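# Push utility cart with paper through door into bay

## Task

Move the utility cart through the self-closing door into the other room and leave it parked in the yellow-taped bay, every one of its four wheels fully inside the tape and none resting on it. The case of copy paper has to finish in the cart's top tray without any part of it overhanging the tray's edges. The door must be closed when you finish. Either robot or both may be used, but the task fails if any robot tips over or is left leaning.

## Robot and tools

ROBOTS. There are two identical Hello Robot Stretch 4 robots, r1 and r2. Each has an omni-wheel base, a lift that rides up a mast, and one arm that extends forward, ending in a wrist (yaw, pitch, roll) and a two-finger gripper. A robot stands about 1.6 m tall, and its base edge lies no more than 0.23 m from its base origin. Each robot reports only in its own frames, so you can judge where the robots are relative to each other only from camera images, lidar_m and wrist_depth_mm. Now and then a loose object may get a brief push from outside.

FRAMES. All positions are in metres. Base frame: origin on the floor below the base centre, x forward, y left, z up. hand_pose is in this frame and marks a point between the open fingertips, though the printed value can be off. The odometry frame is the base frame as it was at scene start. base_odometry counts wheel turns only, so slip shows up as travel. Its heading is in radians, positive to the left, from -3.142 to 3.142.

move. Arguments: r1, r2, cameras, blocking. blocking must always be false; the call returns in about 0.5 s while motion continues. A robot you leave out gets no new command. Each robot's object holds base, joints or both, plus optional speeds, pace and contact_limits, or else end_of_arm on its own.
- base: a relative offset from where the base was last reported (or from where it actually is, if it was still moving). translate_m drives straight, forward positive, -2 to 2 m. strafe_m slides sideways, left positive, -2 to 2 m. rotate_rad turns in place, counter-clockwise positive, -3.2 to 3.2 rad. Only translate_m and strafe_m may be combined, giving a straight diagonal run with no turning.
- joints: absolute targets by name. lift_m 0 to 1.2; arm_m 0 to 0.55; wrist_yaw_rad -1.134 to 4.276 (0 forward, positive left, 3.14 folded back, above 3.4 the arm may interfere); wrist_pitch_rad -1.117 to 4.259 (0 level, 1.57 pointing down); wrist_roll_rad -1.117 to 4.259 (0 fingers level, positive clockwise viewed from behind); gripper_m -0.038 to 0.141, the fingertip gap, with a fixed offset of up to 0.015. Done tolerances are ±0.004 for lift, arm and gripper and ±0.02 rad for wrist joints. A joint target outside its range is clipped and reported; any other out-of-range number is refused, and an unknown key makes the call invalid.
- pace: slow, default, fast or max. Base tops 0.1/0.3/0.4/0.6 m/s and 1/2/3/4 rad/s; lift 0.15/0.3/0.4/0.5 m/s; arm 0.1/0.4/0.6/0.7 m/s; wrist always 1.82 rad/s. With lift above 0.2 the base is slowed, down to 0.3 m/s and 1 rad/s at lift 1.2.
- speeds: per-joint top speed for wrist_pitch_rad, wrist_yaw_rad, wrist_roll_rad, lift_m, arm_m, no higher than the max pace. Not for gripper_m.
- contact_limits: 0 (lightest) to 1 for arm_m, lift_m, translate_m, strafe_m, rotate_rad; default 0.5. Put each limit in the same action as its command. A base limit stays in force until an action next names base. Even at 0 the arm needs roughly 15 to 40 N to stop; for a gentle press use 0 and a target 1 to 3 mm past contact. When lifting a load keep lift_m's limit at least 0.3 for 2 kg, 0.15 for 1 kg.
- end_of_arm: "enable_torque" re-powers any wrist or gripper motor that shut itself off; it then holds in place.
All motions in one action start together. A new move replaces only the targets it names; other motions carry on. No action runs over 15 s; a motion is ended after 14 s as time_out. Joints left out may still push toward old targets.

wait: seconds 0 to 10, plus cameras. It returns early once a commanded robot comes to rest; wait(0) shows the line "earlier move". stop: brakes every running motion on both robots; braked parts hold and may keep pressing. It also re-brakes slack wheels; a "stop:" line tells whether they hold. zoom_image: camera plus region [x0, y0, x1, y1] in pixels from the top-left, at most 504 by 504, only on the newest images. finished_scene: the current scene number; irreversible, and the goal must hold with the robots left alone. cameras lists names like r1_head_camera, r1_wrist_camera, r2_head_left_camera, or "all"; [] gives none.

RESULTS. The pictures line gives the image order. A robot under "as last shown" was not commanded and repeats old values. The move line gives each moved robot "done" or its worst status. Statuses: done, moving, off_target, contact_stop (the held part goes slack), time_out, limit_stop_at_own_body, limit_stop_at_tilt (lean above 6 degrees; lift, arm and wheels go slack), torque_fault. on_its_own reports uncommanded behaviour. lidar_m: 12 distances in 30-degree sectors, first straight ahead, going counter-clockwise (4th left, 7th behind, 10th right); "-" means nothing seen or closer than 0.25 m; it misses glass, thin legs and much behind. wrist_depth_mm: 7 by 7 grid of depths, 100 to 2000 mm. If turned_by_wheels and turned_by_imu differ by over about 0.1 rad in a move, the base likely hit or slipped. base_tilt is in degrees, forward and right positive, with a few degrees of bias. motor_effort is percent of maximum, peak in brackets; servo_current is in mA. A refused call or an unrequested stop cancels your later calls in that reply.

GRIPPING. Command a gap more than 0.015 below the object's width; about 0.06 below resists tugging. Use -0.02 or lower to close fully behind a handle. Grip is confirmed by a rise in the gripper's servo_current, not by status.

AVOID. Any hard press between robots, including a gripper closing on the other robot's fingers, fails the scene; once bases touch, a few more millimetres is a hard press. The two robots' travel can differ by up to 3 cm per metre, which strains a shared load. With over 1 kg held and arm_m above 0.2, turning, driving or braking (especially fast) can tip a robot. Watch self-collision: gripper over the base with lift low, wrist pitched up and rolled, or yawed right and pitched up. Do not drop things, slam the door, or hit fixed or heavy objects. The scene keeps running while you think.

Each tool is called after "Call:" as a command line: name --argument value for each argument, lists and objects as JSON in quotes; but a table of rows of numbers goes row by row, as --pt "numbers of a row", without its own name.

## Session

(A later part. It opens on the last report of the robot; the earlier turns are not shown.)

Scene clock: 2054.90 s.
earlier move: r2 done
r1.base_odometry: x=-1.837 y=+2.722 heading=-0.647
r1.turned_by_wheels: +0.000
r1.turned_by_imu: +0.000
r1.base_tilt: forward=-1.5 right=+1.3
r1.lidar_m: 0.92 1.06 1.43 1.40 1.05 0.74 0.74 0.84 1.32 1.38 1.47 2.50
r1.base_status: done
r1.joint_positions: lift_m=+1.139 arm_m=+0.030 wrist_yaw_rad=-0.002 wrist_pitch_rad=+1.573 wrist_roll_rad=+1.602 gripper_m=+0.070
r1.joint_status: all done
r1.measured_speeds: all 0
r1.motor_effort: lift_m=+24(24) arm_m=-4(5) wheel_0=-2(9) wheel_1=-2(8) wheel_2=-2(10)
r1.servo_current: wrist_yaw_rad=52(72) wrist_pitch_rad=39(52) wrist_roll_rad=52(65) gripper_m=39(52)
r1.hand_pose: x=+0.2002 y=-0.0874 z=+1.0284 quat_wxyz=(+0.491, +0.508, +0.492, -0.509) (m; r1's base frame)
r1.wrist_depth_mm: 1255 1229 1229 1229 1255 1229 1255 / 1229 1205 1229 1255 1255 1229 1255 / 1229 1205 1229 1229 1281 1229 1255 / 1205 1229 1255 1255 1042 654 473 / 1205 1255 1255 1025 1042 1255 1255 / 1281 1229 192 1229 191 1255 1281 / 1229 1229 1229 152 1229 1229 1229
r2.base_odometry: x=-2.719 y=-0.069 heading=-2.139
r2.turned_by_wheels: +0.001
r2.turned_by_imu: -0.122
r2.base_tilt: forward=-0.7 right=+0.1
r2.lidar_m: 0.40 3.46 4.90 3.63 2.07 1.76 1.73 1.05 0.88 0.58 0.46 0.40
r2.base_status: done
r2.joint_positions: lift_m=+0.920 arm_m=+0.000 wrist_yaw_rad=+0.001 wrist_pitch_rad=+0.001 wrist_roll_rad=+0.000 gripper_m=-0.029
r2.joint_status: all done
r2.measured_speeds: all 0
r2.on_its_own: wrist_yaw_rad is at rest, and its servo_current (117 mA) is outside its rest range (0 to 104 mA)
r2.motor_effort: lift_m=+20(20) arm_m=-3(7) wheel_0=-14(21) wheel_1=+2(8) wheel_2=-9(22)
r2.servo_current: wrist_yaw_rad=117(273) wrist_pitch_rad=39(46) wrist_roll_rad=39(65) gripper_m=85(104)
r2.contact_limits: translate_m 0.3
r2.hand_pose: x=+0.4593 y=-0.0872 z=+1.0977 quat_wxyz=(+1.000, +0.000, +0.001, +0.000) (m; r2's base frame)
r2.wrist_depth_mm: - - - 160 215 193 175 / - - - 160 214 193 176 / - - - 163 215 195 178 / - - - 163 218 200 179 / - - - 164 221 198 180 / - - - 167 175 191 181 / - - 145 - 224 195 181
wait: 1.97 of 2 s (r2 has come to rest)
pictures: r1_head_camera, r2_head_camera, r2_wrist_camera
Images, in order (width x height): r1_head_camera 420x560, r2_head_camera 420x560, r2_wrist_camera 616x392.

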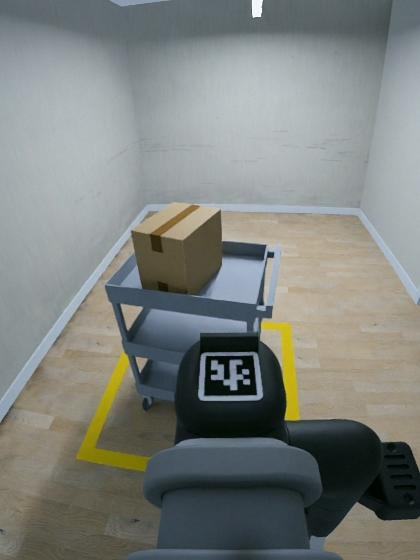

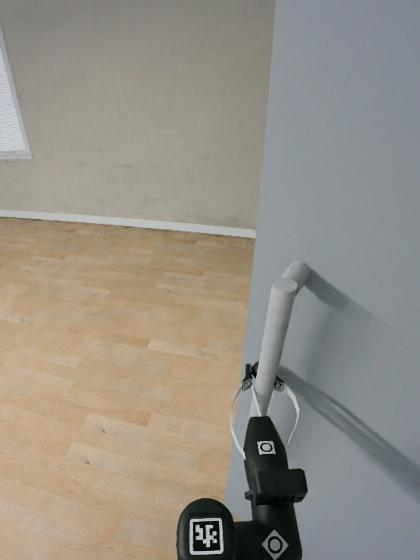

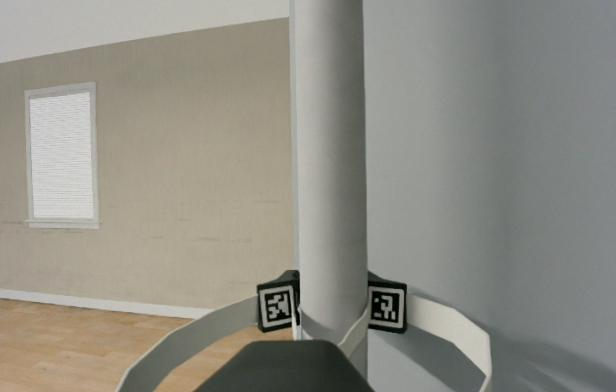

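Call:
move --r2 '{"base":{"rotate_rad":-0.25},"joints":{"wrist_yaw_rad":0.27},"speeds":{"wrist_yaw_rad":0.5},"contact_limits":{"rotate_rad":0.3}}' --blocking false --cameras '[]'

Call:
wait --seconds 1.5 --cameras '[]'

Call:
move --r2 '{"base":{"translate_m":0.265,"strafe_m":0.155},"joints":{"wrist_yaw_rad":0.02},"speeds":{"wrist_yaw_rad":0.09},"pace":"slow","contact_limits":{"translate_m":0.3}}' --blocking false --cameras '[]'

Call:
wait --seconds 4 --cameras '["r2_head_camera","r2_wrist_camera"]'

Scene clock: 2064.77 s.
move: r2 moving
r1: as last shown
r1.turned_by_imu: -0.001
r1.base_tilt: forward=-1.6 right=+1.3
r1.lidar_m: 0.91 1.07 1.42 1.40 1.01 0.73 0.77 0.78 1.29 1.38 1.48 2.49
r1.motor_effort: lift_m=+24(24) arm_m=-4(4) wheel_0=-2(3) wheel_1=-2(2) wheel_2=-2(2)
r1.servo_current: wrist_yaw_rad=52(65) wrist_pitch_rad=39(52) wrist_roll_rad=46(65) gripper_m=46(46)
r1.wrist_depth_mm: 1229 1229 1229 1255 1255 1255 1281 / 1255 1229 1255 1255 1229 1255 1255 / 1229 1229 1255 1255 1255 1255 1255 / 1229 1205 1255 1229 1042 661 477 / 1255 1255 1255 1042 1042 1255 1281 / 1182 1229 192 1255 191 1281 1281 / 1229 1229 1255 152 1255 1255 1255
r2.base_odometry: x=-2.719 y=-0.069 heading=-2.337
r2.turned_by_wheels: -0.198
r2.turned_by_imu: -0.192
r2.base_tilt: forward=-0.6 right=+0.1
r2.lidar_m: 0.39 3.19 4.47 4.90 2.35 1.80 1.71 1.24 0.94 0.73 0.48 0.43
r2.base_status: rotate_rad moving
r2.joint_positions: lift_m=+0.920 arm_m=+0.000 wrist_yaw_rad=+0.221 wrist_pitch_rad=+0.001 wrist_roll_rad=+0.000 gripper_m=-0.029
r2.joint_status: wrist_yaw_rad moving
r2.measured_speeds: translate_m=-0.001 strafe_m=-0.001 rotate_rad=-0.459 lift_m=+0.000 arm_m=+0.000 wrist_yaw_rad=+0.598 wrist_pitch_rad=+0.000 wrist_roll_rad=+0.000
r2.motor_effort: lift_m=+20(20) arm_m=-3(4) wheel_0=+1(15) wheel_1=+1(7) wheel_2=+9(9)
r2.servo_current: wrist_yaw_rad=52(507) wrist_pitch_rad=39(46) wrist_roll_rad=46(59) gripper_m=85(85)
r2.contact_limits: rotate_rad 0.3
r2.hand_pose: x=+0.4714 y=-0.0222 z=+1.0977 quat_wxyz=(+0.994, +0.000, +0.001, +0.110) (m; r2's base frame)
r2.wrist_depth_mm: - - - 162 216 186 - / - - - 161 217 186 168 / - - - 164 219 189 170 / - - - 163 220 190 - / - - - 167 222 190 172 / - - 185 166 180 191 173 / - - - - 219 183 173
pictures: none
No camera images: "cameras" was empty.

Scene clock: 2065.30 s.
earlier move: r2 done
r1.base_odometry: x=-1.837 y=+2.722 heading=-0.647
r1.turned_by_wheels: +0.000
r1.turned_by_imu: +0.000
r1.base_tilt: forward=-1.6 right=+1.3
r1.lidar_m: 0.92 1.05 1.41 1.39 1.04 0.76 0.75 0.81 1.29 1.37 1.45 2.49
r1.base_status: not commanded
r1.joint_positions: lift_m=+1.139 arm_m=+0.030 wrist_yaw_rad=-0.002 wrist_pitch_rad=+1.573 wrist_roll_rad=+1.602 gripper_m=+0.070
r1.joint_status: not commanded
r1.measured_speeds: all 0
r1.motor_effort: lift_m=+24(24) arm_m=-4(4) wheel_0=-1(3) wheel_1=-2(2) wheel_2=-2(2)
r1.servo_current: wrist_yaw_rad=52(65) wrist_pitch_rad=39(52) wrist_roll_rad=52(65) gripper_m=46(46)
r1.hand_pose: x=+0.2002 y=-0.0874 z=+1.0284 quat_wxyz=(+0.491, +0.508, +0.492, -0.509) (m; r1's base frame)
r1.wrist_depth_mm: 1229 1229 1229 1229 1255 1255 1281 / 1255 1229 1229 1205 1281 1255 1255 / 1205 1229 1205 1255 1229 1229 1255 / 1229 1255 1255 1255 1025 654 473 / 1255 1229 1229 1042 1025 1281 1229 / 1205 1182 192 1255 191 1229 1281 / 1205 1255 1229 151 1205 1229 1229
r2.base_odometry: x=-2.719 y=-0.069 heading=-2.387
r2.turned_by_wheels: -0.050
r2.turned_by_imu: -0.049
r2.base_tilt: forward=-0.7 right=+0.1
r2.lidar_m: 0.39 3.13 4.27 4.91 2.47 1.81 1.72 1.30 0.95 0.77 0.48 0.43
r2.base_status: done
r2.joint_positions: lift_m=+0.920 arm_m=+0.000 wrist_yaw_rad=+0.273 wrist_pitch_rad=+0.001 wrist_roll_rad=+0.000 gripper_m=-0.029
r2.joint_status: all done
r2.measured_speeds: all 0
r2.motor_effort: lift_m=+20(20) arm_m=-1(4) wheel_0=+5(15) wheel_1=+1(7) wheel_2=+13(13)
r2.servo_current: wrist_yaw_rad=46(507) wrist_pitch_rad=39(46) wrist_roll_rad=46(59) gripper_m=78(91)
r2.contact_limits: rotate_rad 0.3
r2.hand_pose: x=+0.4722 y=-0.0065 z=+1.0977 quat_wxyz=(+0.991, +0.000, +0.001, +0.136) (m; r2's base frame)
r2.wrist_depth_mm: - - - 161 212 182 - / - - - 162 215 183 166 / - - - 164 221 189 166 / - - - 165 219 186 167 / - - - 165 220 186 169 / - - 185 167 180 184 169 / - - - - 216 180 -
wait: 0.53 of 1.5 s (r2 has come to rest)
pictures: none
No camera images: "cameras" was empty.

Scene clock: 2065.80 s.
move: r2 moving
r1: as last shown
r1.lidar_m: 0.92 1.05 1.43 1.39 1.04 0.76 0.76 0.83 1.30 1.36 1.45 2.46
r1.motor_effort: lift_m=+24(24) arm_m=-4(4) wheel_0=-2(2) wheel_1=-2(2) wheel_2=-2(2)
r1.servo_current: wrist_yaw_rad=52(78) wrist_pitch_rad=46(59) wrist_roll_rad=59(59) gripper_m=46(46)
r1.wrist_depth_mm: 1229 1229 1229 1255 1281 1229 1255 / 1229 1229 1255 1281 1229 1255 1281 / 1229 1229 1229 1281 1229 1255 1229 / 1255 1229 1229 1229 1025 654 473 / 1229 1229 1229 1025 1060 1255 1229 / 1205 1255 193 1229 190 1255 1255 / 1255 1229 1255 152 1229 1281 1281
r2.base_odometry: x=-2.723 y=-0.082 heading=-2.387
r2.turned_by_wheels: +0.000
r2.turned_by_imu: +0.000
r2.base_tilt: forward=-0.6 right=+0.1
r2.lidar_m: 0.40 3.13 4.26 4.88 2.52 1.84 1.75 1.31 0.96 0.76 0.49 0.43
r2.base_status: translate_m moving; strafe_m moving
r2.joint_positions: lift_m=+0.920 arm_m=+0.000 wrist_yaw_rad=+0.242 wrist_pitch_rad=+0.001 wrist_roll_rad=+0.000 gripper_m=-0.029
r2.joint_status: wrist_yaw_rad moving
r2.measured_speeds: translate_m=+0.048 strafe_m=+0.028 rotate_rad=-0.001 lift_m=+0.000 arm_m=+0.000 wrist_yaw_rad=-0.110 wrist_pitch_rad=+0.000 wrist_roll_rad=+0.000
r2.motor_effort: lift_m=+20(20) arm_m=+0(1) wheel_0=+1(6) wheel_1=+7(7) wheel_2=-3(10)
r2.servo_current: wrist_yaw_rad=85(111) wrist_pitch_rad=39(46) wrist_roll_rad=46(59) gripper_m=85(85)
r2.contact_limits: translate_m 0.3
r2.hand_pose: x=+0.4718 y=-0.0157 z=+1.0977 quat_wxyz=(+0.993, +0.000, +0.001, +0.121) (m; r2's base frame)
r2.wrist_depth_mm: - - - 161 213 182 - / - - - 163 216 185 167 / - - - 163 217 190 168 / - - - 165 220 187 170 / - - - 166 220 188 171 / - - 185 166 180 189 171 / - - - - 218 179 -
pictures: none
No camera images: "cameras" was empty.

Scene clock: 2069.53 s.
earlier move: r2 done
r1.base_odometry: x=-1.837 y=+2.722 heading=-0.647
r1.turned_by_wheels: +0.000
r1.turned_by_imu: +0.000
r1.base_tilt: forward=-1.6 right=+1.3
r1.lidar_m: 0.92 1.04 1.41 1.40 1.02 0.76 0.75 0.82 1.27 1.36 1.46 2.48
r1.base_status: not commanded
r1.joint_positions: lift_m=+1.139 arm_m=+0.030 wrist_yaw_rad=-0.002 wrist_pitch_rad=+1.573 wrist_roll_rad=+1.602 gripper_m=+0.070
r1.joint_status: not commanded
r1.measured_speeds: all 0
r1.motor_effort: lift_m=+24(24) arm_m=-4(4) wheel_0=-2(3) wheel_1=-2(2) wheel_2=-2(2)
r1.servo_current: wrist_yaw_rad=46(78) wrist_pitch_rad=39(59) wrist_roll_rad=39(59) gripper_m=46(52)
r1.hand_pose: x=+0.2002 y=-0.0874 z=+1.0284 quat_wxyz=(+0.491, +0.508, +0.492, -0.509) (m; r1's base frame)
r1.wrist_depth_mm: 1229 1229 1229 1255 1229 1281 1255 / 1229 1229 1229 1229 1255 1255 1229 / 1229 1255 1229 1229 1255 1229 1255 / 1229 1205 1229 1229 1025 654 473 / 1229 1229 1229 1042 1025 1255 1255 / 1229 1255 191 1229 191 1255 1255 / 1229 1229 1229 152 1255 1281 1281
r2.base_odometry: x=-2.806 y=-0.363 heading=-2.390
r2.turned_by_wheels: -0.002
r2.turned_by_imu: -0.211
r2.base_tilt: forward=-0.7 right=+0.2
r2.lidar_m: 0.40 2.73 3.24 4.83 3.82 2.32 2.02 1.80 1.08 0.72 0.50 0.40
r2.base_status: done
r2.joint_positions: lift_m=+0.920 arm_m=+0.000 wrist_yaw_rad=-0.001 wrist_pitch_rad=+0.001 wrist_roll_rad=+0.000 gripper_m=-0.029
r2.joint_status: all done
r2.measured_speeds: all 0
r2.on_its_own: wrist_yaw_rad is at rest, and its servo_current (111 mA) is outside its rest range (0 to 104 mA)
r2.motor_effort: lift_m=+20(20) arm_m=-4(4) wheel_0=-19(24) wheel_1=+0(7) wheel_2=-11(20)
r2.servo_current: wrist_yaw_rad=111(150) wrist_pitch_rad=33(46) wrist_roll_rad=46(59) gripper_m=91(91)
r2.contact_limits: translate_m 0.3
r2.hand_pose: x=+0.4593 y=-0.0876 z=+1.0977 quat_wxyz=(+1.000, +0.000, +0.001, +0.000) (m; r2's base frame)
r2.wrist_depth_mm: - - - 163 220 203 189 / - - - 165 216 204 191 / - - - 167 218 206 191 / - - - 168 221 206 193 / - - - 170 224 208 195 / - - - 180 173 202 196 / - - 158 - 226 210 196
wait: 3.73 of 4 s (r2 has come to rest)
pictures: r2_head_camera, r2_wrist_camera
Images, in order (width x height): r2_head_camera 420x560, r2_wrist_camera 616x392.

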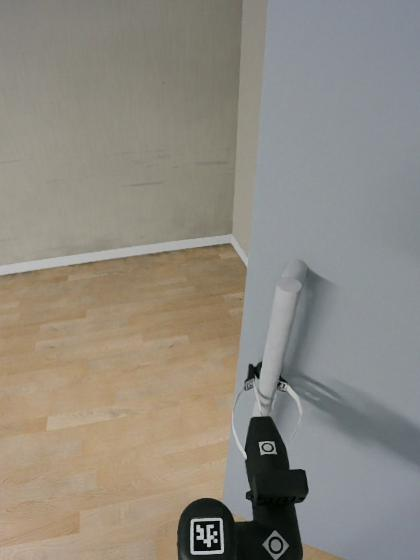

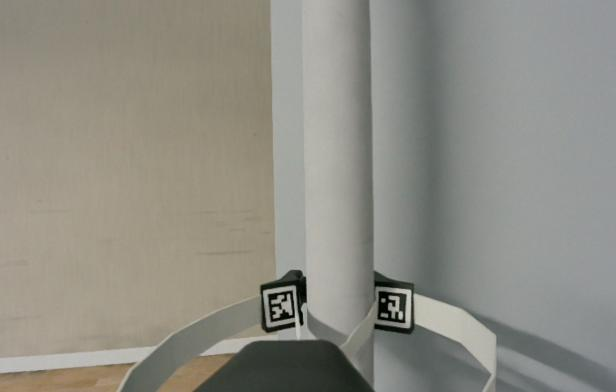

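Call:
move --r1 '{"base":{"rotate_rad":-1.57}}' --r2 '{"base":{"rotate_rad":-0.25},"joints":{"wrist_yaw_rad":0.27},"speeds":{"wrist_yaw_rad":0.5},"contact_limits":{"rotate_rad":0.3}}' --blocking false --cameras '[]'

Call:
wait --seconds 1.2 --cameras '[]'

Call:
move --r2 '{"base":{"translate_m":0.18,"strafe_m":0.105},"joints":{"wrist_yaw_rad":0.08},"speeds":{"wrist_yaw_rad":0.09},"pace":"slow","contact_limits":{"translate_m":0.3}}' --blocking false --cameras '[]'

Call:
wait --seconds 1.5 --cameras '[]'

Call:
wait --seconds 3 --cameras '["r1_head_camera","r2_head_camera","r2_head_left_camera"]'

Scene clock: 2081.83 s.
move: r1 moving; r2 moving
r1.base_odometry: x=-1.837 y=+2.722 heading=-0.796
r1.turned_by_wheels: -0.149
r1.turned_by_imu: -0.150
r1.base_tilt: forward=-1.6 right=+1.3
r1.lidar_m: 0.92 0.98 1.48 1.40 1.19 0.78 0.74 0.78 1.11 1.35 1.42 2.48
r1.base_status: rotate_rad moving
r1.joint_positions: lift_m=+1.139 arm_m=+0.030 wrist_yaw_rad=-0.002 wrist_pitch_rad=+1.573 wrist_roll_rad=+1.602 gripper_m=+0.070
r1.joint_status: not commanded
r1.measured_speeds: translate_m=+0.001 strafe_m=+0.001 rotate_rad=-0.580 lift_m=+0.000 arm_m=+0.000 wrist_yaw_rad=+0.000 wrist_pitch_rad=+0.000 wrist_roll_rad=+0.000
r1.motor_effort: lift_m=+24(24) arm_m=-4(4) wheel_0=+6(7) wheel_1=+5(6) wheel_2=+6(6)
r1.servo_current: wrist_yaw_rad=39(52) wrist_pitch_rad=46(52) wrist_roll_rad=33(72) gripper_m=33(52)
r1.hand_pose: x=+0.2002 y=-0.0874 z=+1.0284 quat_wxyz=(+0.491, +0.508, +0.492, -0.509) (m; r1's base frame)
r1.wrist_depth_mm: 1255 1229 1255 1229 1255 1255 1229 / 1205 1255 1255 1255 1229 1255 1255 / 1229 1229 1229 1229 1255 1229 1255 / 1229 1205 1229 1229 1060 654 442 / 1255 1229 1229 1025 1025 1229 1281 / 1229 1229 192 1281 191 1255 1255 / 1255 1229 1229 151 1255 1255 1281
r2.base_odometry: x=-2.807 y=-0.363 heading=-2.588
r2.turned_by_wheels: -0.198
r2.turned_by_imu: -0.192
r2.base_tilt: forward=-0.7 right=+0.1
r2.lidar_m: 0.43 2.70 2.94 4.34 4.85 2.65 2.09 2.04 1.26 0.97 0.55 0.45
r2.base_status: rotate_rad moving
r2.joint_positions: lift_m=+0.920 arm_m=+0.000 wrist_yaw_rad=+0.216 wrist_pitch_rad=+0.001 wrist_roll_rad=+0.000 gripper_m=-0.029
r2.joint_status: wrist_yaw_rad moving
r2.measured_speeds: translate_m=-0.001 strafe_m=+0.001 rotate_rad=-0.464 lift_m=+0.000 arm_m=+0.000 wrist_yaw_rad=+0.603 wrist_pitch_rad=+0.000 wrist_roll_rad=+0.000
r2.motor_effort: lift_m=+20(20) arm_m=-3(4) wheel_0=-5(19) wheel_1=+1(6) wheel_2=+10(10)
r2.servo_current: wrist_yaw_rad=91(631) wrist_pitch_rad=39(46) wrist_roll_rad=52(59) gripper_m=85(85)
r2.contact_limits: rotate_rad 0.3
r2.hand_pose: x=+0.4713 y=-0.0235 z=+1.0977 quat_wxyz=(+0.994, +0.000, +0.001, +0.108) (m; r2's base frame)
r2.wrist_depth_mm: - - - 161 220 197 - / - - - 162 222 199 184 / - - - 164 224 201 185 / - - - 164 224 201 186 / - - - 166 225 202 187 / - - 185 166 179 199 188 / - - - - 224 195 188
pictures: none
No camera images: "cameras" was empty.

Scene clock: 2082.37 s.
earlier move: r1 moving; r2 done
r1.base_odometry: x=-1.837 y=+2.722 heading=-1.283
r1.turned_by_wheels: -0.487
r1.turned_by_imu: -0.489
r1.base_tilt: forward=-1.6 right=+1.3
r1.lidar_m: 2.49 0.93 1.00 1.46 1.40 1.16 0.79 0.77 0.80 1.14 1.36 1.41
r1.base_status: rotate_rad moving
r1.joint_positions: lift_m=+1.139 arm_m=+0.030 wrist_yaw_rad=-0.002 wrist_pitch_rad=+1.573 wrist_roll_rad=+1.602 gripper_m=+0.070
r1.joint_status: not commanded
r1.measured_speeds: translate_m=+0.000 strafe_m=+0.000 rotate_rad=-1.197 lift_m=+0.000 arm_m=+0.000 wrist_yaw_rad=+0.000 wrist_pitch_rad=+0.000 wrist_roll_rad=+0.000
r1.motor_effort: lift_m=+24(24) arm_m=-4(4) wheel_0=+6(8) wheel_1=+7(7) wheel_2=+5(7)
r1.servo_current: wrist_yaw_rad=59(59) wrist_pitch_rad=39(52) wrist_roll_rad=39(72) gripper_m=39(52)
r1.hand_pose: x=+0.2002 y=-0.0874 z=+1.0284 quat_wxyz=(+0.491, +0.508, +0.492, -0.509) (m; r1's base frame)
r1.wrist_depth_mm: 1229 1255 1255 1229 1255 1255 - / 1229 1205 1229 1255 1255 1281 1229 / 1229 1229 1255 1255 1205 1255 1255 / 1229 1229 1205 1229 1042 1229 1255 / 1229 1229 1229 1025 1025 1255 1281 / 1255 1205 193 1229 191 1255 1255 / 1229 1255 1255 151 1229 1229 1229
r2.base_odometry: x=-2.807 y=-0.363 heading=-2.638
r2.turned_by_wheels: -0.051
r2.turned_by_imu: -0.050
r2.base_tilt: forward=-0.6 right=+0.1
r2.lidar_m: 0.39 2.71 2.87 4.09 4.82 2.81 2.09 2.03 1.34 0.96 0.59 0.46
r2.base_status: done
r2.joint_positions: lift_m=+0.920 arm_m=+0.000 wrist_yaw_rad=+0.270 wrist_pitch_rad=+0.001 wrist_roll_rad=+0.000 gripper_m=-0.029
r2.joint_status: all done
r2.measured_speeds: all 0
r2.motor_effort: lift_m=+20(20) arm_m=-1(4) wheel_0=+3(19) wheel_1=+1(6) wheel_2=+11(12)
r2.servo_current: wrist_yaw_rad=46(631) wrist_pitch_rad=46(46) wrist_roll_rad=46(59) gripper_m=85(91)
r2.contact_limits: rotate_rad 0.3
r2.hand_pose: x=+0.4722 y=-0.0072 z=+1.0977 quat_wxyz=(+0.991, +0.000, +0.001, +0.135) (m; r2's base frame)
r2.wrist_depth_mm: - - - 162 218 195 180 / - - - 163 220 196 181 / - - - 164 221 197 182 / - - - 165 224 199 183 / - - - 167 224 199 184 / - - 184 167 178 198 185 / - - - - 224 190 -
wait: 0.53 of 1.2 s (r2 has come to rest)
pictures: none
No camera images: "cameras" was empty.

Scene clock: 2082.87 s.
earlier move: r1 moving
move: r2 moving
r1.base_odometry: x=-1.837 y=+2.722 heading=-1.849
r1.turned_by_wheels: -0.566
r1.turned_by_imu: -0.569
r1.base_tilt: forward=-1.6 right=+1.2
r1.lidar_m: 1.39 2.47 0.91 0.98 1.49 1.40 1.16 0.81 0.76 0.82 1.08 1.35
r1.base_status: rotate_rad moving
r1.joint_positions: lift_m=+1.139 arm_m=+0.030 wrist_yaw_rad=-0.002 wrist_pitch_rad=+1.573 wrist_roll_rad=+1.602 gripper_m=+0.070
r1.joint_status: not commanded
r1.measured_speeds: translate_m=+0.000 strafe_m=+0.000 rotate_rad=-0.951 lift_m=+0.000 arm_m=+0.000 wrist_yaw_rad=+0.000 wrist_pitch_rad=+0.000 wrist_roll_rad=+0.000
r1.motor_effort: lift_m=+24(24) arm_m=-4(4) wheel_0=+3(8) wheel_1=+5(7) wheel_2=+3(5)
r1.servo_current: wrist_yaw_rad=39(65) wrist_pitch_rad=39(52) wrist_roll_rad=59(59) gripper_m=39(46)
r1.hand_pose: x=+0.2002 y=-0.0874 z=+1.0284 quat_wxyz=(+0.491, +0.508, +0.492, -0.509) (m; r1's base frame)
r1.wrist_depth_mm: 1255 1229 1255 1255 1255 1229 - / 1205 1255 1229 1229 1255 1255 1255 / 1229 1205 1255 1229 1229 1255 1255 / 1229 1255 1229 1255 1042 1255 1255 / 1229 1255 1229 1042 1025 1255 1255 / 1229 1229 192 1229 190 1281 1255 / 1229 1205 1229 151 1255 1255 1255
r2.base_odometry: x=-2.814 y=-0.375 heading=-2.639
r2.turned_by_wheels: +0.000
r2.turned_by_imu: +0.000
r2.base_tilt: forward=-0.7 right=+0.1
r2.lidar_m: 0.42 2.70 2.87 4.08 4.85 2.80 2.12 2.05 1.30 1.00 0.57 0.47
r2.base_status: translate_m moving; strafe_m moving
r2.joint_positions: lift_m=+0.920 arm_m=+0.000 wrist_yaw_rad=+0.239 wrist_pitch_rad=+0.001 wrist_roll_rad=+0.000 gripper_m=-0.029
r2.joint_status: wrist_yaw_rad moving
r2.measured_speeds: translate_m=+0.048 strafe_m=+0.027 rotate_rad=+0.002 lift_m=+0.000 arm_m=+0.000 wrist_yaw_rad=-0.104 wrist_pitch_rad=+0.000 wrist_roll_rad=+0.000
r2.motor_effort: lift_m=+20(20) arm_m=+1(1) wheel_0=-5(7) wheel_1=+6(7) wheel_2=-3(10)
r2.servo_current: wrist_yaw_rad=85(98) wrist_pitch_rad=39(46) wrist_roll_rad=39(59) gripper_m=78(85)
r2.contact_limits: translate_m 0.3
r2.hand_pose: x=+0.4718 y=-0.0166 z=+1.0977 quat_wxyz=(+0.993, +0.000, +0.001, +0.119) (m; r2's base frame)
r2.wrist_depth_mm: - - - 162 219 196 - / - - - 163 221 197 182 / - - - 164 221 198 183 / - - - 165 224 200 185 / - - - 167 225 200 185 / - - 185 166 179 199 186 / - - - - 223 193 187
pictures: none
No camera images: "cameras" was empty.

Scene clock: 2083.93 s.
earlier move: r1 done; r2 moving
r1.base_odometry: x=-1.837 y=+2.722 heading=-2.217
r1.turned_by_wheels: -0.367
r1.turned_by_imu: -0.370
r1.base_tilt: forward=-1.6 right=+1.2
r1.lidar_m: 1.34 1.49 2.48 0.93 1.06 1.40 1.40 1.02 0.76 0.76 0.84 1.28
r1.base_status: done
r1.joint_positions: lift_m=+1.139 arm_m=+0.030 wrist_yaw_rad=-0.002 wrist_pitch_rad=+1.573 wrist_roll_rad=+1.602 gripper_m=+0.070
r1.joint_status: not commanded
r1.measured_speeds: all 0
r1.motor_effort: lift_m=+24(24) arm_m=-4(5) wheel_0=+4(8) wheel_1=+1(7) wheel_2=+2(5)
r1.servo_current: wrist_yaw_rad=46(65) wrist_pitch_rad=39(52) wrist_roll_rad=39(65) gripper_m=46(46)
r1.hand_pose: x=+0.2002 y=-0.0874 z=+1.0284 quat_wxyz=(+0.491, +0.508, +0.492, -0.509) (m; r1's base frame)
r1.wrist_depth_mm: 1205 1205 1229 1281 1255 1255 1255 / 1229 1229 1229 1255 1255 1255 1281 / 1229 1205 1229 1229 1229 1255 1255 / 1255 1229 1255 1255 1042 1255 1255 / 1255 1229 1229 1042 1042 1205 1255 / 1255 1229 192 1255 191 1229 1255 / 1255 1255 1281 152 1229 1255 1255
r2.base_odometry: x=-2.865 y=-0.460 heading=-2.640
r2.turned_by_wheels: -0.002
r2.turned_by_imu: -0.004
r2.base_tilt: forward=-0.6 right=+0.1
r2.lidar_m: 0.41 2.59 2.75 3.91 4.84 2.92 2.20 2.15 1.34 0.91 0.55 0.46
r2.base_status: translate_m moving; strafe_m moving
r2.joint_positions: lift_m=+0.920 arm_m=+0.000 wrist_yaw_rad=+0.119 wrist_pitch_rad=+0.001 wrist_roll_rad=+0.000 gripper_m=-0.029
r2.joint_status: wrist_yaw_rad moving
r2.measured_speeds: translate_m=+0.085 strafe_m=+0.048 rotate_rad=+0.004 lift_m=+0.000 arm_m=+0.000 wrist_yaw_rad=-0.111 wrist_pitch_rad=+0.000 wrist_roll_rad=+0.000
r2.motor_effort: lift_m=+20(20) arm_m=+3(4) wheel_0=-12(15) wheel_1=+3(8) wheel_2=-14(14)
r2.servo_current: wrist_yaw_rad=124(124) wrist_pitch_rad=46(46) wrist_roll_rad=39(59) gripper_m=91(91)
r2.contact_limits: translate_m 0.3
r2.hand_pose: x=+0.4676 y=-0.0527 z=+1.0977 quat_wxyz=(+0.998, +0.000, +0.001, +0.059) (m; r2's base frame)
r2.wrist_depth_mm: - - - 251 220 204 191 / - - - 163 220 205 193 / - - - 164 224 206 194 / - - - 165 223 208 195 / - - - 167 227 208 196 / - - - 168 176 204 196 / - - - - 226 208 198
wait: 1.07 of 1.5 s (r1 has come to rest)
pictures: none
No camera images: "cameras" was empty.

Scene clock: 2085.60 s.
earlier move: r2 off_target
r1.base_odometry: x=-1.837 y=+2.722 heading=-2.217
r1.turned_by_wheels: +0.000
r1.turned_by_imu: +0.000
r1.base_tilt: forward=-1.6 right=+1.3
r1.lidar_m: 1.35 1.48 2.49 0.93 1.06 1.43 1.41 1.02 0.77 0.76 0.83 1.29
r1.base_status: done
r1.joint_positions: lift_m=+1.139 arm_m=+0.030 wrist_yaw_rad=-0.002 wrist_pitch_rad=+1.573 wrist_roll_rad=+1.602 gripper_m=+0.070
r1.joint_status: not commanded
r1.measured_speeds: all 0
r1.motor_effort: lift_m=+24(24) arm_m=-4(5) wheel_0=+4(8) wheel_1=+1(7) wheel_2=+2(5)
r1.servo_current: wrist_yaw_rad=65(65) wrist_pitch_rad=33(52) wrist_roll_rad=46(65) gripper_m=39(46)
r1.hand_pose: x=+0.2002 y=-0.0874 z=+1.0284 quat_wxyz=(+0.491, +0.508, +0.492, -0.509) (m; r1's base frame)
r1.wrist_depth_mm: 1229 1255 1255 1205 1255 1255 1281 / 1229 1229 1255 1229 1281 1255 1229 / 1255 1255 1255 1229 1255 1255 1255 / 1229 1255 1255 1229 1042 1281 1281 / 1229 1229 1255 1042 1042 1229 1281 / 1255 1229 193 1255 190 1255 1255 / 1205 1229 1255 151 1255 1255 1255
r2.base_odometry: x=-2.914 y=-0.541 heading=-2.641
r2.turned_by_wheels: -0.001
r2.turned_by_imu: -0.063
r2.base_tilt: forward=-0.6 right=+0.1
r2.lidar_m: 0.39 2.50 2.61 3.52 4.85 3.24 2.34 2.24 1.38 0.90 0.54 0.41
r2.base_status: done
r2.joint_positions: lift_m=+0.920 arm_m=+0.000 wrist_yaw_rad=+0.059 wrist_pitch_rad=+0.001 wrist_roll_rad=+0.000 gripper_m=-0.029
r2.joint_status: wrist_yaw_rad off_target (ended at +0.059, target +0.080)
r2.measured_speeds: all 0
r2.on_its_own: wrist_yaw_rad is at rest, and its servo_current (124 mA) is outside its rest range (0 to 104 mA)
r2.motor_effort: lift_m=+20(20) arm_m=-4(4) wheel_0=-22(24) wheel_1=+0(8) wheel_2=-12(16)
r2.servo_current: wrist_yaw_rad=124(143) wrist_pitch_rad=39(46) wrist_roll_rad=46(59) gripper_m=91(91)
r2.contact_limits: translate_m 0.3
r2.hand_pose: x=+0.4640 y=-0.0702 z=+1.0977 quat_wxyz=(+1.000, +0.000, +0.001, +0.030) (m; r2's base frame)
r2.wrist_depth_mm: - - - 249 220 208 196 / - - - 252 220 209 198 / - - - 253 224 211 199 / - - - 252 222 212 200 / - - - 254 226 213 201 / - - - 182 172 210 202 / - - 159 - 228 218 202
wait: 1.67 of 3 s (r2 has come to rest)
pictures: r1_head_camera, r2_head_camera, r2_head_left_camera
Images, in order (width x height): r1_head_camera 420x560, r2_head_camera 420x560, r2_head_left_camera 420x672.

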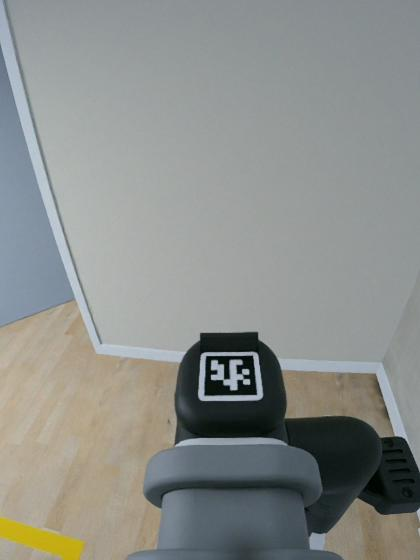

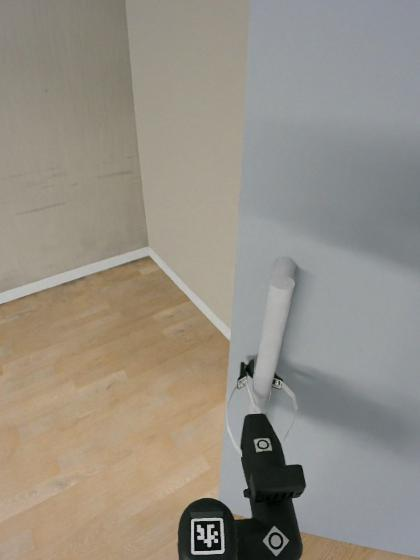

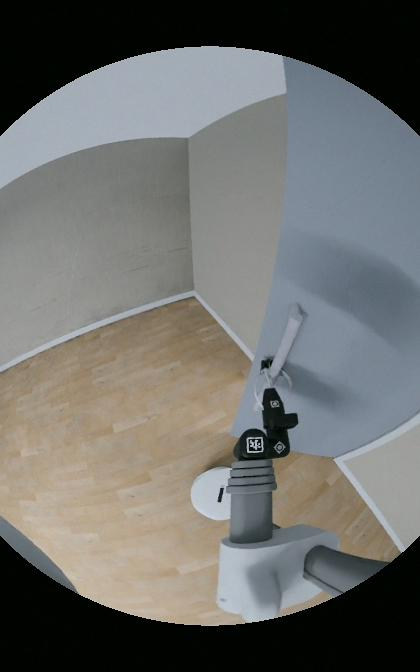

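Call:
move --blocking false --cameras '["r1_head_camera","r2_head_camera"]' --r1 '{"base":{"rotate_rad":0.5}}'

Call:
wait --seconds 2 --cameras '["r1_head_camera","r2_head_camera"]'

Scene clock: 2103.87 s.
move: r1 moving
r1.base_odometry: x=-1.837 y=+2.722 heading=-2.068
r1.turned_by_wheels: +0.149
r1.turned_by_imu: +0.148
r1.base_tilt: forward=-1.6 right=+1.3
r1.lidar_m: 1.36 1.62 0.92 0.94 1.17 1.40 1.43 0.94 0.77 0.76 0.88 1.35
r1.base_status: rotate_rad moving
r1.joint_positions: lift_m=+1.139 arm_m=+0.030 wrist_yaw_rad=-0.002 wrist_pitch_rad=+1.573 wrist_roll_rad=+1.602 gripper_m=+0.070
r1.joint_status: not commanded
r1.measured_speeds: translate_m=+0.000 strafe_m=-0.001 rotate_rad=+0.575 lift_m=+0.000 arm_m=+0.000 wrist_yaw_rad=+0.000 wrist_pitch_rad=+0.000 wrist_roll_rad=+0.000
r1.motor_effort: lift_m=+24(24) arm_m=-4(4) wheel_0=-5(7) wheel_1=-5(6) wheel_2=-6(6)
r1.servo_current: wrist_yaw_rad=46(65) wrist_pitch_rad=46(46) wrist_roll_rad=46(65) gripper_m=39(52)
r1.hand_pose: x=+0.2002 y=-0.0874 z=+1.0284 quat_wxyz=(+0.491, +0.508, +0.492, -0.509) (m; r1's base frame)
r1.wrist_depth_mm: 1229 1229 1205 1255 1229 1255 1255 / 1229 1255 1229 1255 1255 1255 1281 / 1255 1255 1229 1255 1229 1255 1229 / 1229 1255 1205 1229 1042 1229 1229 / 1255 1229 1255 1025 1042 1255 1255 / 1255 1255 191 1255 191 1281 1255 / 1182 1229 1229 152 1255 1229 1229
r2.base_odometry: x=-2.914 y=-0.541 heading=-2.641
r2.turned_by_wheels: +0.000
r2.turned_by_imu: +0.003
r2.base_tilt: forward=-0.7 right=+0.1
r2.lidar_m: 0.40 2.51 2.63 3.54 4.83 3.23 2.33 2.23 1.42 0.90 0.54 0.40
r2.base_status: not commanded
r2.joint_positions: lift_m=+0.920 arm_m=+0.000 wrist_yaw_rad=+0.059 wrist_pitch_rad=+0.001 wrist_roll_rad=+0.000 gripper_m=-0.029
r2.joint_status: not commanded
r2.measured_speeds: all 0
r2.motor_effort: lift_m=+20(20) arm_m=-4(4) wheel_0=-21(22) wheel_1=+0(0) wheel_2=-12(12)
r2.servo_current: wrist_yaw_rad=124(130) wrist_pitch_rad=39(46) wrist_roll_rad=59(59) gripper_m=85(85)
r2.contact_limits: translate_m 0.3
r2.hand_pose: x=+0.4640 y=-0.0702 z=+1.0977 quat_wxyz=(+1.000, +0.000, +0.001, +0.030) (m; r2's base frame)
r2.wrist_depth_mm: - - - 250 219 208 196 / - - - 250 219 210 198 / - - - 254 222 210 199 / - - - 252 222 212 200 / - - - 253 225 213 200 / - - - 182 172 208 202 / - - 158 - 227 217 202
pictures: r1_head_camera, r2_head_camera
Images, in order (width x height): r1_head_camera 420x560, r2_head_camera 420x560.

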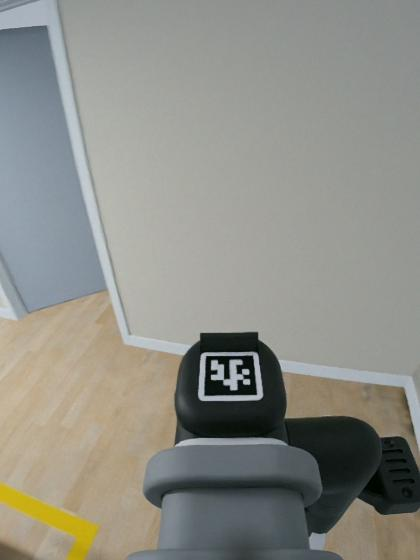

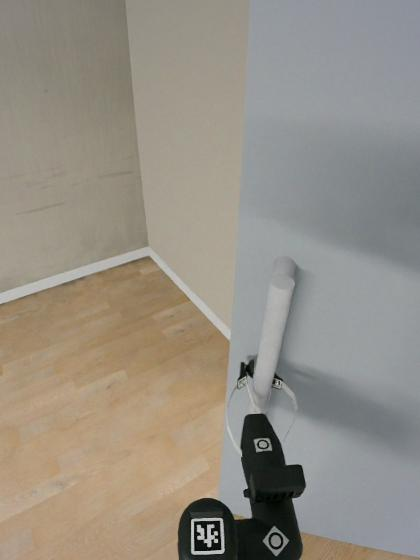

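Scene clock: 2104.97 s.
earlier move: r1 done
r1.base_odometry: x=-1.837 y=+2.722 heading=-1.717
r1.turned_by_wheels: +0.351
r1.turned_by_imu: +0.353
r1.base_tilt: forward=-1.6 right=+1.2
r1.lidar_m: 1.45 2.46 0.92 1.05 1.45 1.40 1.05 0.75 0.78 0.84 1.21 1.35
r1.base_status: done
r1.joint_positions: lift_m=+1.139 arm_m=+0.030 wrist_yaw_rad=-0.002 wrist_pitch_rad=+1.573 wrist_roll_rad=+1.602 gripper_m=+0.070
r1.joint_status: not commanded
r1.measured_speeds: all 0
r1.motor_effort: lift_m=+24(24) arm_m=-4(4) wheel_0=-4(8) wheel_1=-2(7) wheel_2=-2(6)
r1.servo_current: wrist_yaw_rad=46(65) wrist_pitch_rad=39(46) wrist_roll_rad=52(72) gripper_m=39(52)
r1.hand_pose: x=+0.2002 y=-0.0874 z=+1.0284 quat_wxyz=(+0.491, +0.508, +0.492, -0.509) (m; r1's base frame)
r1.wrist_depth_mm: 1205 1229 1255 1255 1281 1255 - / 1229 1229 1255 1255 1255 1255 1281 / 1229 1229 1255 1229 1229 1255 1255 / 1205 1229 1255 1229 1008 1255 1281 / 1229 1255 1255 1025 1060 1281 1281 / 1255 1229 191 1229 190 1255 1255 / 1255 1255 1255 151 1229 1229 1281
r2.base_odometry: x=-2.914 y=-0.541 heading=-2.641
r2.turned_by_wheels: +0.000
r2.turned_by_imu: +0.000
r2.base_tilt: forward=-0.6 right=+0.2
r2.lidar_m: 0.41 2.49 2.60 3.56 4.84 3.23 2.35 2.24 1.35 0.88 0.52 0.38
r2.base_status: not commanded
r2.joint_positions: lift_m=+0.920 arm_m=+0.000 wrist_yaw_rad=+0.059 wrist_pitch_rad=+0.001 wrist_roll_rad=+0.000 gripper_m=-0.029
r2.joint_status: not commanded
r2.measured_speeds: all 0
r2.on_its_own: wrist_yaw_rad is at rest, and its servo_current (124 mA) is outside its rest range (0 to 104 mA)
r2.motor_effort: lift_m=+20(20) arm_m=-4(4) wheel_0=-22(22) wheel_1=+0(1) wheel_2=-12(12)
r2.servo_current: wrist_yaw_rad=124(130) wrist_pitch_rad=39(46) wrist_roll_rad=46(59) gripper_m=78(91)
r2.contact_limits: translate_m 0.3
r2.hand_pose: x=+0.4640 y=-0.0702 z=+1.0977 quat_wxyz=(+1.000, +0.000, +0.001, +0.030) (m; r2's base frame)
r2.wrist_depth_mm: - - - 249 220 208 197 / - - - 251 220 210 197 / - - - 254 223 211 198 / - - - 252 222 212 200 / - - - 254 227 213 202 / - - - 181 172 209 202 / - - 159 - 229 216 203
wait: 1.10 of 2 s (r1 has come to rest)
pictures: r1_head_camera, r2_head_camera
Images, in order (width x height): r1_head_camera 420x560, r2_head_camera 420x560.

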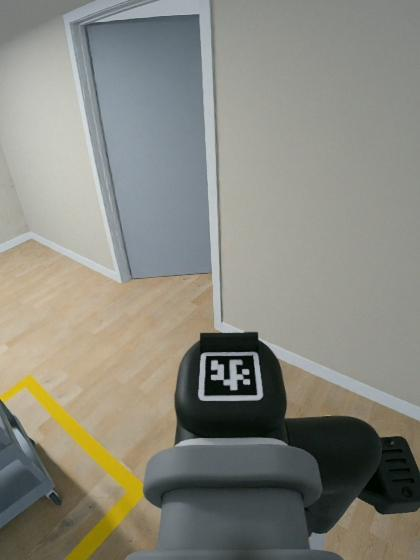

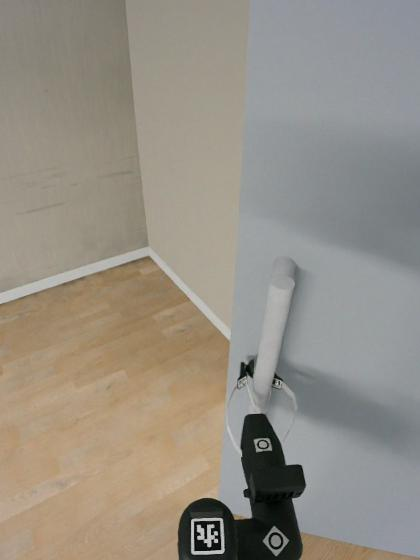

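Call:
move --blocking false --cameras '[]' --r2 '{"base":{"rotate_rad":-0.2},"joints":{"wrist_yaw_rad":0.24},"speeds":{"wrist_yaw_rad":0.5},"contact_limits":{"rotate_rad":0.3}}'

Call:
wait --seconds 2 --cameras '["r2_head_camera"]'

Call:
move --blocking false --cameras '[]' --r2 '{"base":{"translate_m":0.18,"strafe_m":0.105},"joints":{"wrist_yaw_rad":0.06},"speeds":{"wrist_yaw_rad":0.09},"pace":"slow","contact_limits":{"translate_m":0.3}}'

Call:
wait --seconds 4 --cameras '["r1_head_camera","r2_head_camera"]'

Scene clock: 2111.30 s.
move: r2 moving
r1: as last shown
r1.turned_by_wheels: +0.000
r1.turned_by_imu: +0.000
r1.base_tilt: forward=-1.6 right=+1.3
r1.lidar_m: 1.46 2.48 0.90 1.06 1.45 1.39 1.00 0.77 0.76 0.84 1.26 1.35
r1.motor_effort: lift_m=+24(24) arm_m=-4(4) wheel_0=-4(4) wheel_1=-2(2) wheel_2=-2(2)
r1.servo_current: wrist_yaw_rad=46(59) wrist_pitch_rad=33(46) wrist_roll_rad=59(59) gripper_m=39(52)
r1.wrist_depth_mm: 1205 1255 1229 1205 1255 1255 - / 1255 1205 1229 1229 1255 1255 1255 / 1229 1255 1205 1255 1255 1229 1229 / 1205 1255 1255 1255 1042 1229 1255 / 1229 1255 1229 1042 1025 1229 1255 / 1229 1229 192 1255 191 1255 1229 / 1255 1229 1229 151 1229 1281 1281
r2.base_odometry: x=-2.915 y=-0.541 heading=-2.817
r2.turned_by_wheels: -0.176
r2.turned_by_imu: -0.171
r2.base_tilt: forward=-0.6 right=+0.1
r2.lidar_m: 0.42 2.27 2.50 3.06 4.85 4.05 2.51 2.23 1.72 1.09 0.59 0.49
r2.base_status: rotate_rad moving
r2.joint_positions: lift_m=+0.920 arm_m=+0.000 wrist_yaw_rad=+0.223 wrist_pitch_rad=+0.001 wrist_roll_rad=+0.000 gripper_m=-0.029
r2.joint_status: wrist_yaw_rad moving
r2.measured_speeds: translate_m=+0.001 strafe_m=+0.000 rotate_rad=-0.316 lift_m=+0.000 arm_m=+0.000 wrist_yaw_rad=+0.214 wrist_pitch_rad=+0.000 wrist_roll_rad=+0.000
r2.motor_effort: lift_m=+20(20) arm_m=-3(4) wheel_0=-8(19) wheel_1=+1(5) wheel_2=+7(11)
r2.servo_current: wrist_yaw_rad=124(728) wrist_pitch_rad=39(39) wrist_roll_rad=39(65) gripper_m=78(91)
r2.contact_limits: rotate_rad 0.3
r2.hand_pose: x=+0.4715 y=-0.0214 z=+1.0977 quat_wxyz=(+0.994, +0.000, +0.001, +0.111) (m; r2's base frame)
r2.wrist_depth_mm: - - - 163 224 205 193 / - - - 163 226 205 193 / - - - 164 228 208 195 / - - - 165 229 208 196 / - - - 167 229 209 198 / - - - 167 180 208 198 / - - - - 229 203 198
pictures: none
No camera images: "cameras" was empty.

Scene clock: 2111.77 s.
earlier move: r2 done
r1.base_odometry: x=-1.837 y=+2.722 heading=-1.717
r1.turned_by_wheels: +0.000
r1.turned_by_imu: +0.000
r1.base_tilt: forward=-1.6 right=+1.3
r1.lidar_m: 1.47 2.48 0.89 1.05 1.44 1.40 1.05 0.78 0.77 0.85 1.23 1.36
r1.base_status: not commanded
r1.joint_positions: lift_m=+1.139 arm_m=+0.030 wrist_yaw_rad=-0.002 wrist_pitch_rad=+1.573 wrist_roll_rad=+1.602 gripper_m=+0.070
r1.joint_status: not commanded
r1.measured_speeds: all 0
r1.motor_effort: lift_m=+24(24) arm_m=-4(4) wheel_0=-4(4) wheel_1=-2(2) wheel_2=-2(2)
r1.servo_current: wrist_yaw_rad=59(59) wrist_pitch_rad=33(46) wrist_roll_rad=52(65) gripper_m=46(52)
r1.hand_pose: x=+0.2002 y=-0.0874 z=+1.0284 quat_wxyz=(+0.491, +0.508, +0.492, -0.509) (m; r1's base frame)
r1.wrist_depth_mm: 1229 1229 1255 1255 1255 1255 - / 1229 1229 1205 1229 1255 1255 1255 / 1229 1205 1229 1255 1229 1281 1281 / 1255 1229 1229 1255 1025 1229 1255 / 1229 1205 1229 1008 1042 1255 1255 / 1229 1182 192 1281 191 1255 1255 / 1229 1255 1255 151 1281 1255 1255
r2.base_odometry: x=-2.915 y=-0.541 heading=-2.840
r2.turned_by_wheels: -0.023
r2.turned_by_imu: -0.022
r2.base_tilt: forward=-0.7 right=+0.1
r2.lidar_m: 0.42 2.15 2.50 3.03 4.86 4.24 2.55 2.25 1.78 1.08 0.60 0.49
r2.base_status: done
r2.joint_positions: lift_m=+0.920 arm_m=+0.000 wrist_yaw_rad=+0.238 wrist_pitch_rad=+0.001 wrist_roll_rad=+0.000 gripper_m=-0.029
r2.joint_status: all done
r2.measured_speeds: all 0
r2.motor_effort: lift_m=+20(20) arm_m=-4(4) wheel_0=-1(19) wheel_1=-1(5) wheel_2=+11(11)
r2.servo_current: wrist_yaw_rad=46(728) wrist_pitch_rad=46(46) wrist_roll_rad=39(65) gripper_m=85(91)
r2.contact_limits: rotate_rad 0.3
r2.hand_pose: x=+0.4718 y=-0.0170 z=+1.0977 quat_wxyz=(+0.993, +0.000, +0.001, +0.119) (m; r2's base frame)
r2.wrist_depth_mm: - - - 163 223 204 190 / - - - 165 227 204 193 / - - - 167 227 207 194 / - - - 164 229 207 195 / - - - 168 229 208 196 / - - 183 167 182 209 196 / - - - - 228 205 197
wait: 0.47 of 2 s (r2 has come to rest)
pictures: r2_head_camera
Images, in order (width x height): r2_head_camera 420x560.

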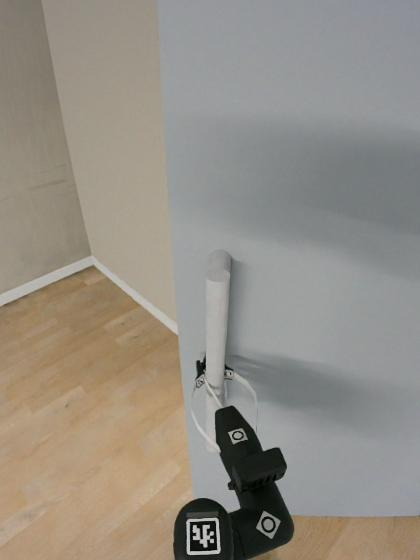

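Scene clock: 2112.27 s.
move: r2 moving
r1: as last shown
r1.lidar_m: 1.47 2.48 0.91 1.04 1.42 1.41 1.05 0.77 0.78 0.81 1.26 1.35
r1.servo_current: wrist_yaw_rad=52(72) wrist_pitch_rad=46(52) wrist_roll_rad=52(65) gripper_m=46(46)
r1.wrist_depth_mm: 1229 1229 1229 1229 1255 1281 - / 1229 1205 1229 1255 1255 1255 1255 / 1205 1205 1255 1229 1255 1281 1255 / 1255 1229 1255 1229 1025 1255 1229 / 1229 1255 1255 1042 1060 1281 1281 / 1229 1229 192 1229 191 1255 1255 / 1229 1229 1255 151 1229 1255 1255
r2.base_odometry: x=-2.924 y=-0.552 heading=-2.841
r2.turned_by_wheels: +0.000
r2.turned_by_imu: +0.000
r2.base_tilt: forward=-0.6 right=+0.1
r2.lidar_m: 0.40 2.12 2.51 2.97 4.85 4.29 2.55 2.25 1.80 1.10 0.62 0.49
r2.base_status: translate_m moving; strafe_m moving
r2.joint_positions: lift_m=+0.920 arm_m=+0.000 wrist_yaw_rad=+0.206 wrist_pitch_rad=+0.001 wrist_roll_rad=+0.000 gripper_m=-0.029
r2.joint_status: wrist_yaw_rad moving
r2.measured_speeds: translate_m=+0.049 strafe_m=+0.029 rotate_rad=-0.002 lift_m=+0.000 arm_m=+0.000 wrist_yaw_rad=-0.097 wrist_pitch_rad=+0.000 wrist_roll_rad=+0.000
r2.motor_effort: lift_m=+20(20) arm_m=-3(4) wheel_0=-4(7) wheel_1=+5(7) wheel_2=-3(9)
r2.servo_current: wrist_yaw_rad=46(91) wrist_pitch_rad=39(46) wrist_roll_rad=52(52) gripper_m=85(91)
r2.contact_limits: translate_m 0.3
r2.hand_pose: x=+0.4711 y=-0.0266 z=+1.0977 quat_wxyz=(+0.995, +0.000, +0.001, +0.103) (m; r2's base frame)
r2.wrist_depth_mm: - - - 162 224 205 193 / - - - 164 228 206 193 / - - - 166 227 208 196 / - - - 164 228 208 196 / - - - 167 229 210 197 / - - 184 166 182 210 197 / - - - - 229 204 199
pictures: none
No camera images: "cameras" was empty.

Scene clock: 2116.27 s.
earlier move: r2 contact_stop
r1.base_odometry: x=-1.837 y=+2.722 heading=-1.717
r1.turned_by_wheels: +0.000
r1.turned_by_imu: +0.000
r1.base_tilt: forward=-1.6 right=+1.2
r1.lidar_m: 1.45 2.42 0.92 1.06 1.44 1.40 1.03 0.75 0.79 0.85 1.25 1.36
r1.base_status: not commanded
r1.joint_positions: lift_m=+1.139 arm_m=+0.030 wrist_yaw_rad=-0.002 wrist_pitch_rad=+1.573 wrist_roll_rad=+1.602 gripper_m=+0.070
r1.joint_status: not commanded
r1.measured_speeds: all 0
r1.motor_effort: lift_m=+24(24) arm_m=-4(5) wheel_0=-4(4) wheel_1=-2(2) wheel_2=-2(2)
r1.servo_current: wrist_yaw_rad=59(85) wrist_pitch_rad=39(52) wrist_roll_rad=52(65) gripper_m=46(52)
r1.hand_pose: x=+0.2002 y=-0.0874 z=+1.0284 quat_wxyz=(+0.491, +0.508, +0.492, -0.509) (m; r1's base frame)
r1.wrist_depth_mm: 1255 1205 1229 1229 1255 1255 - / 1255 1205 1255 1255 1255 1281 1281 / 1205 1229 1229 1229 1229 1281 1281 / 1229 1255 1255 1229 1042 1255 1255 / 1229 1229 1229 1025 1008 1255 1229 / 1229 1229 192 1281 190 1255 1281 / 1255 1255 1229 151 1255 1255 1281
r2.base_odometry: x=-3.105 y=-0.664 heading=-2.907
r2.turned_by_wheels: -0.066
r2.turned_by_imu: -0.102
r2.base_tilt: forward=-0.6 right=+0.1
r2.lidar_m: 0.38 1.60 2.29 2.61 4.24 4.95 2.93 2.45 1.87 1.01 0.58 0.47
r2.base_status: translate_m contact_stop; strafe_m contact_stop
r2.joint_positions: lift_m=+0.920 arm_m=+0.000 wrist_yaw_rad=+0.062 wrist_pitch_rad=+0.001 wrist_roll_rad=+0.000 gripper_m=-0.029
r2.joint_status: all done
r2.measured_speeds: all 0
r2.on_its_own: the wheels are slack since a contact_stop
r2.motor_effort: lift_m=+20(21) arm_m=-3(4) wheel_0=+4(24) wheel_1=+0(7) wheel_2=+0(17)
r2.servo_current: wrist_yaw_rad=52(130) wrist_pitch_rad=33(46) wrist_roll_rad=52(65) gripper_m=85(91)
r2.contact_limits: translate_m 0.3
r2.hand_pose: x=+0.4641 y=-0.0694 z=+1.0977 quat_wxyz=(+1.000, +0.000, +0.001, +0.031) (m; r2's base frame)
r2.wrist_depth_mm: - - 258 163 224 208 196 / - - 262 164 227 208 197 / - - 263 165 228 209 198 / - - 264 166 229 211 200 / - - 267 167 230 212 200 / - - 181 167 179 213 202 / - 137 - - 229 207 202
wait: 4.00 s; no rest
pictures: r1_head_camera, r2_head_camera
Images, in order (width x height): r1_head_camera 420x560, r2_head_camera 420x560.

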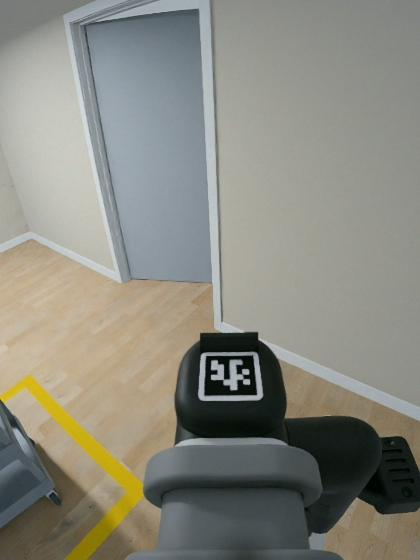

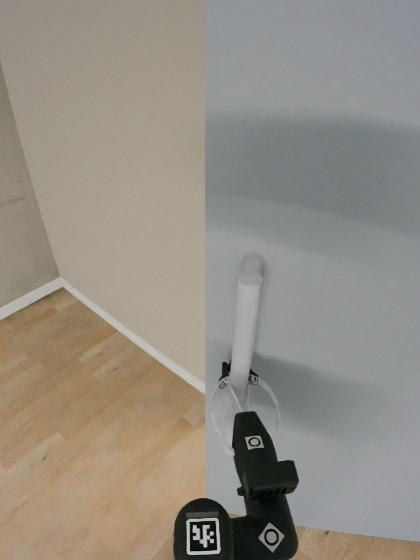

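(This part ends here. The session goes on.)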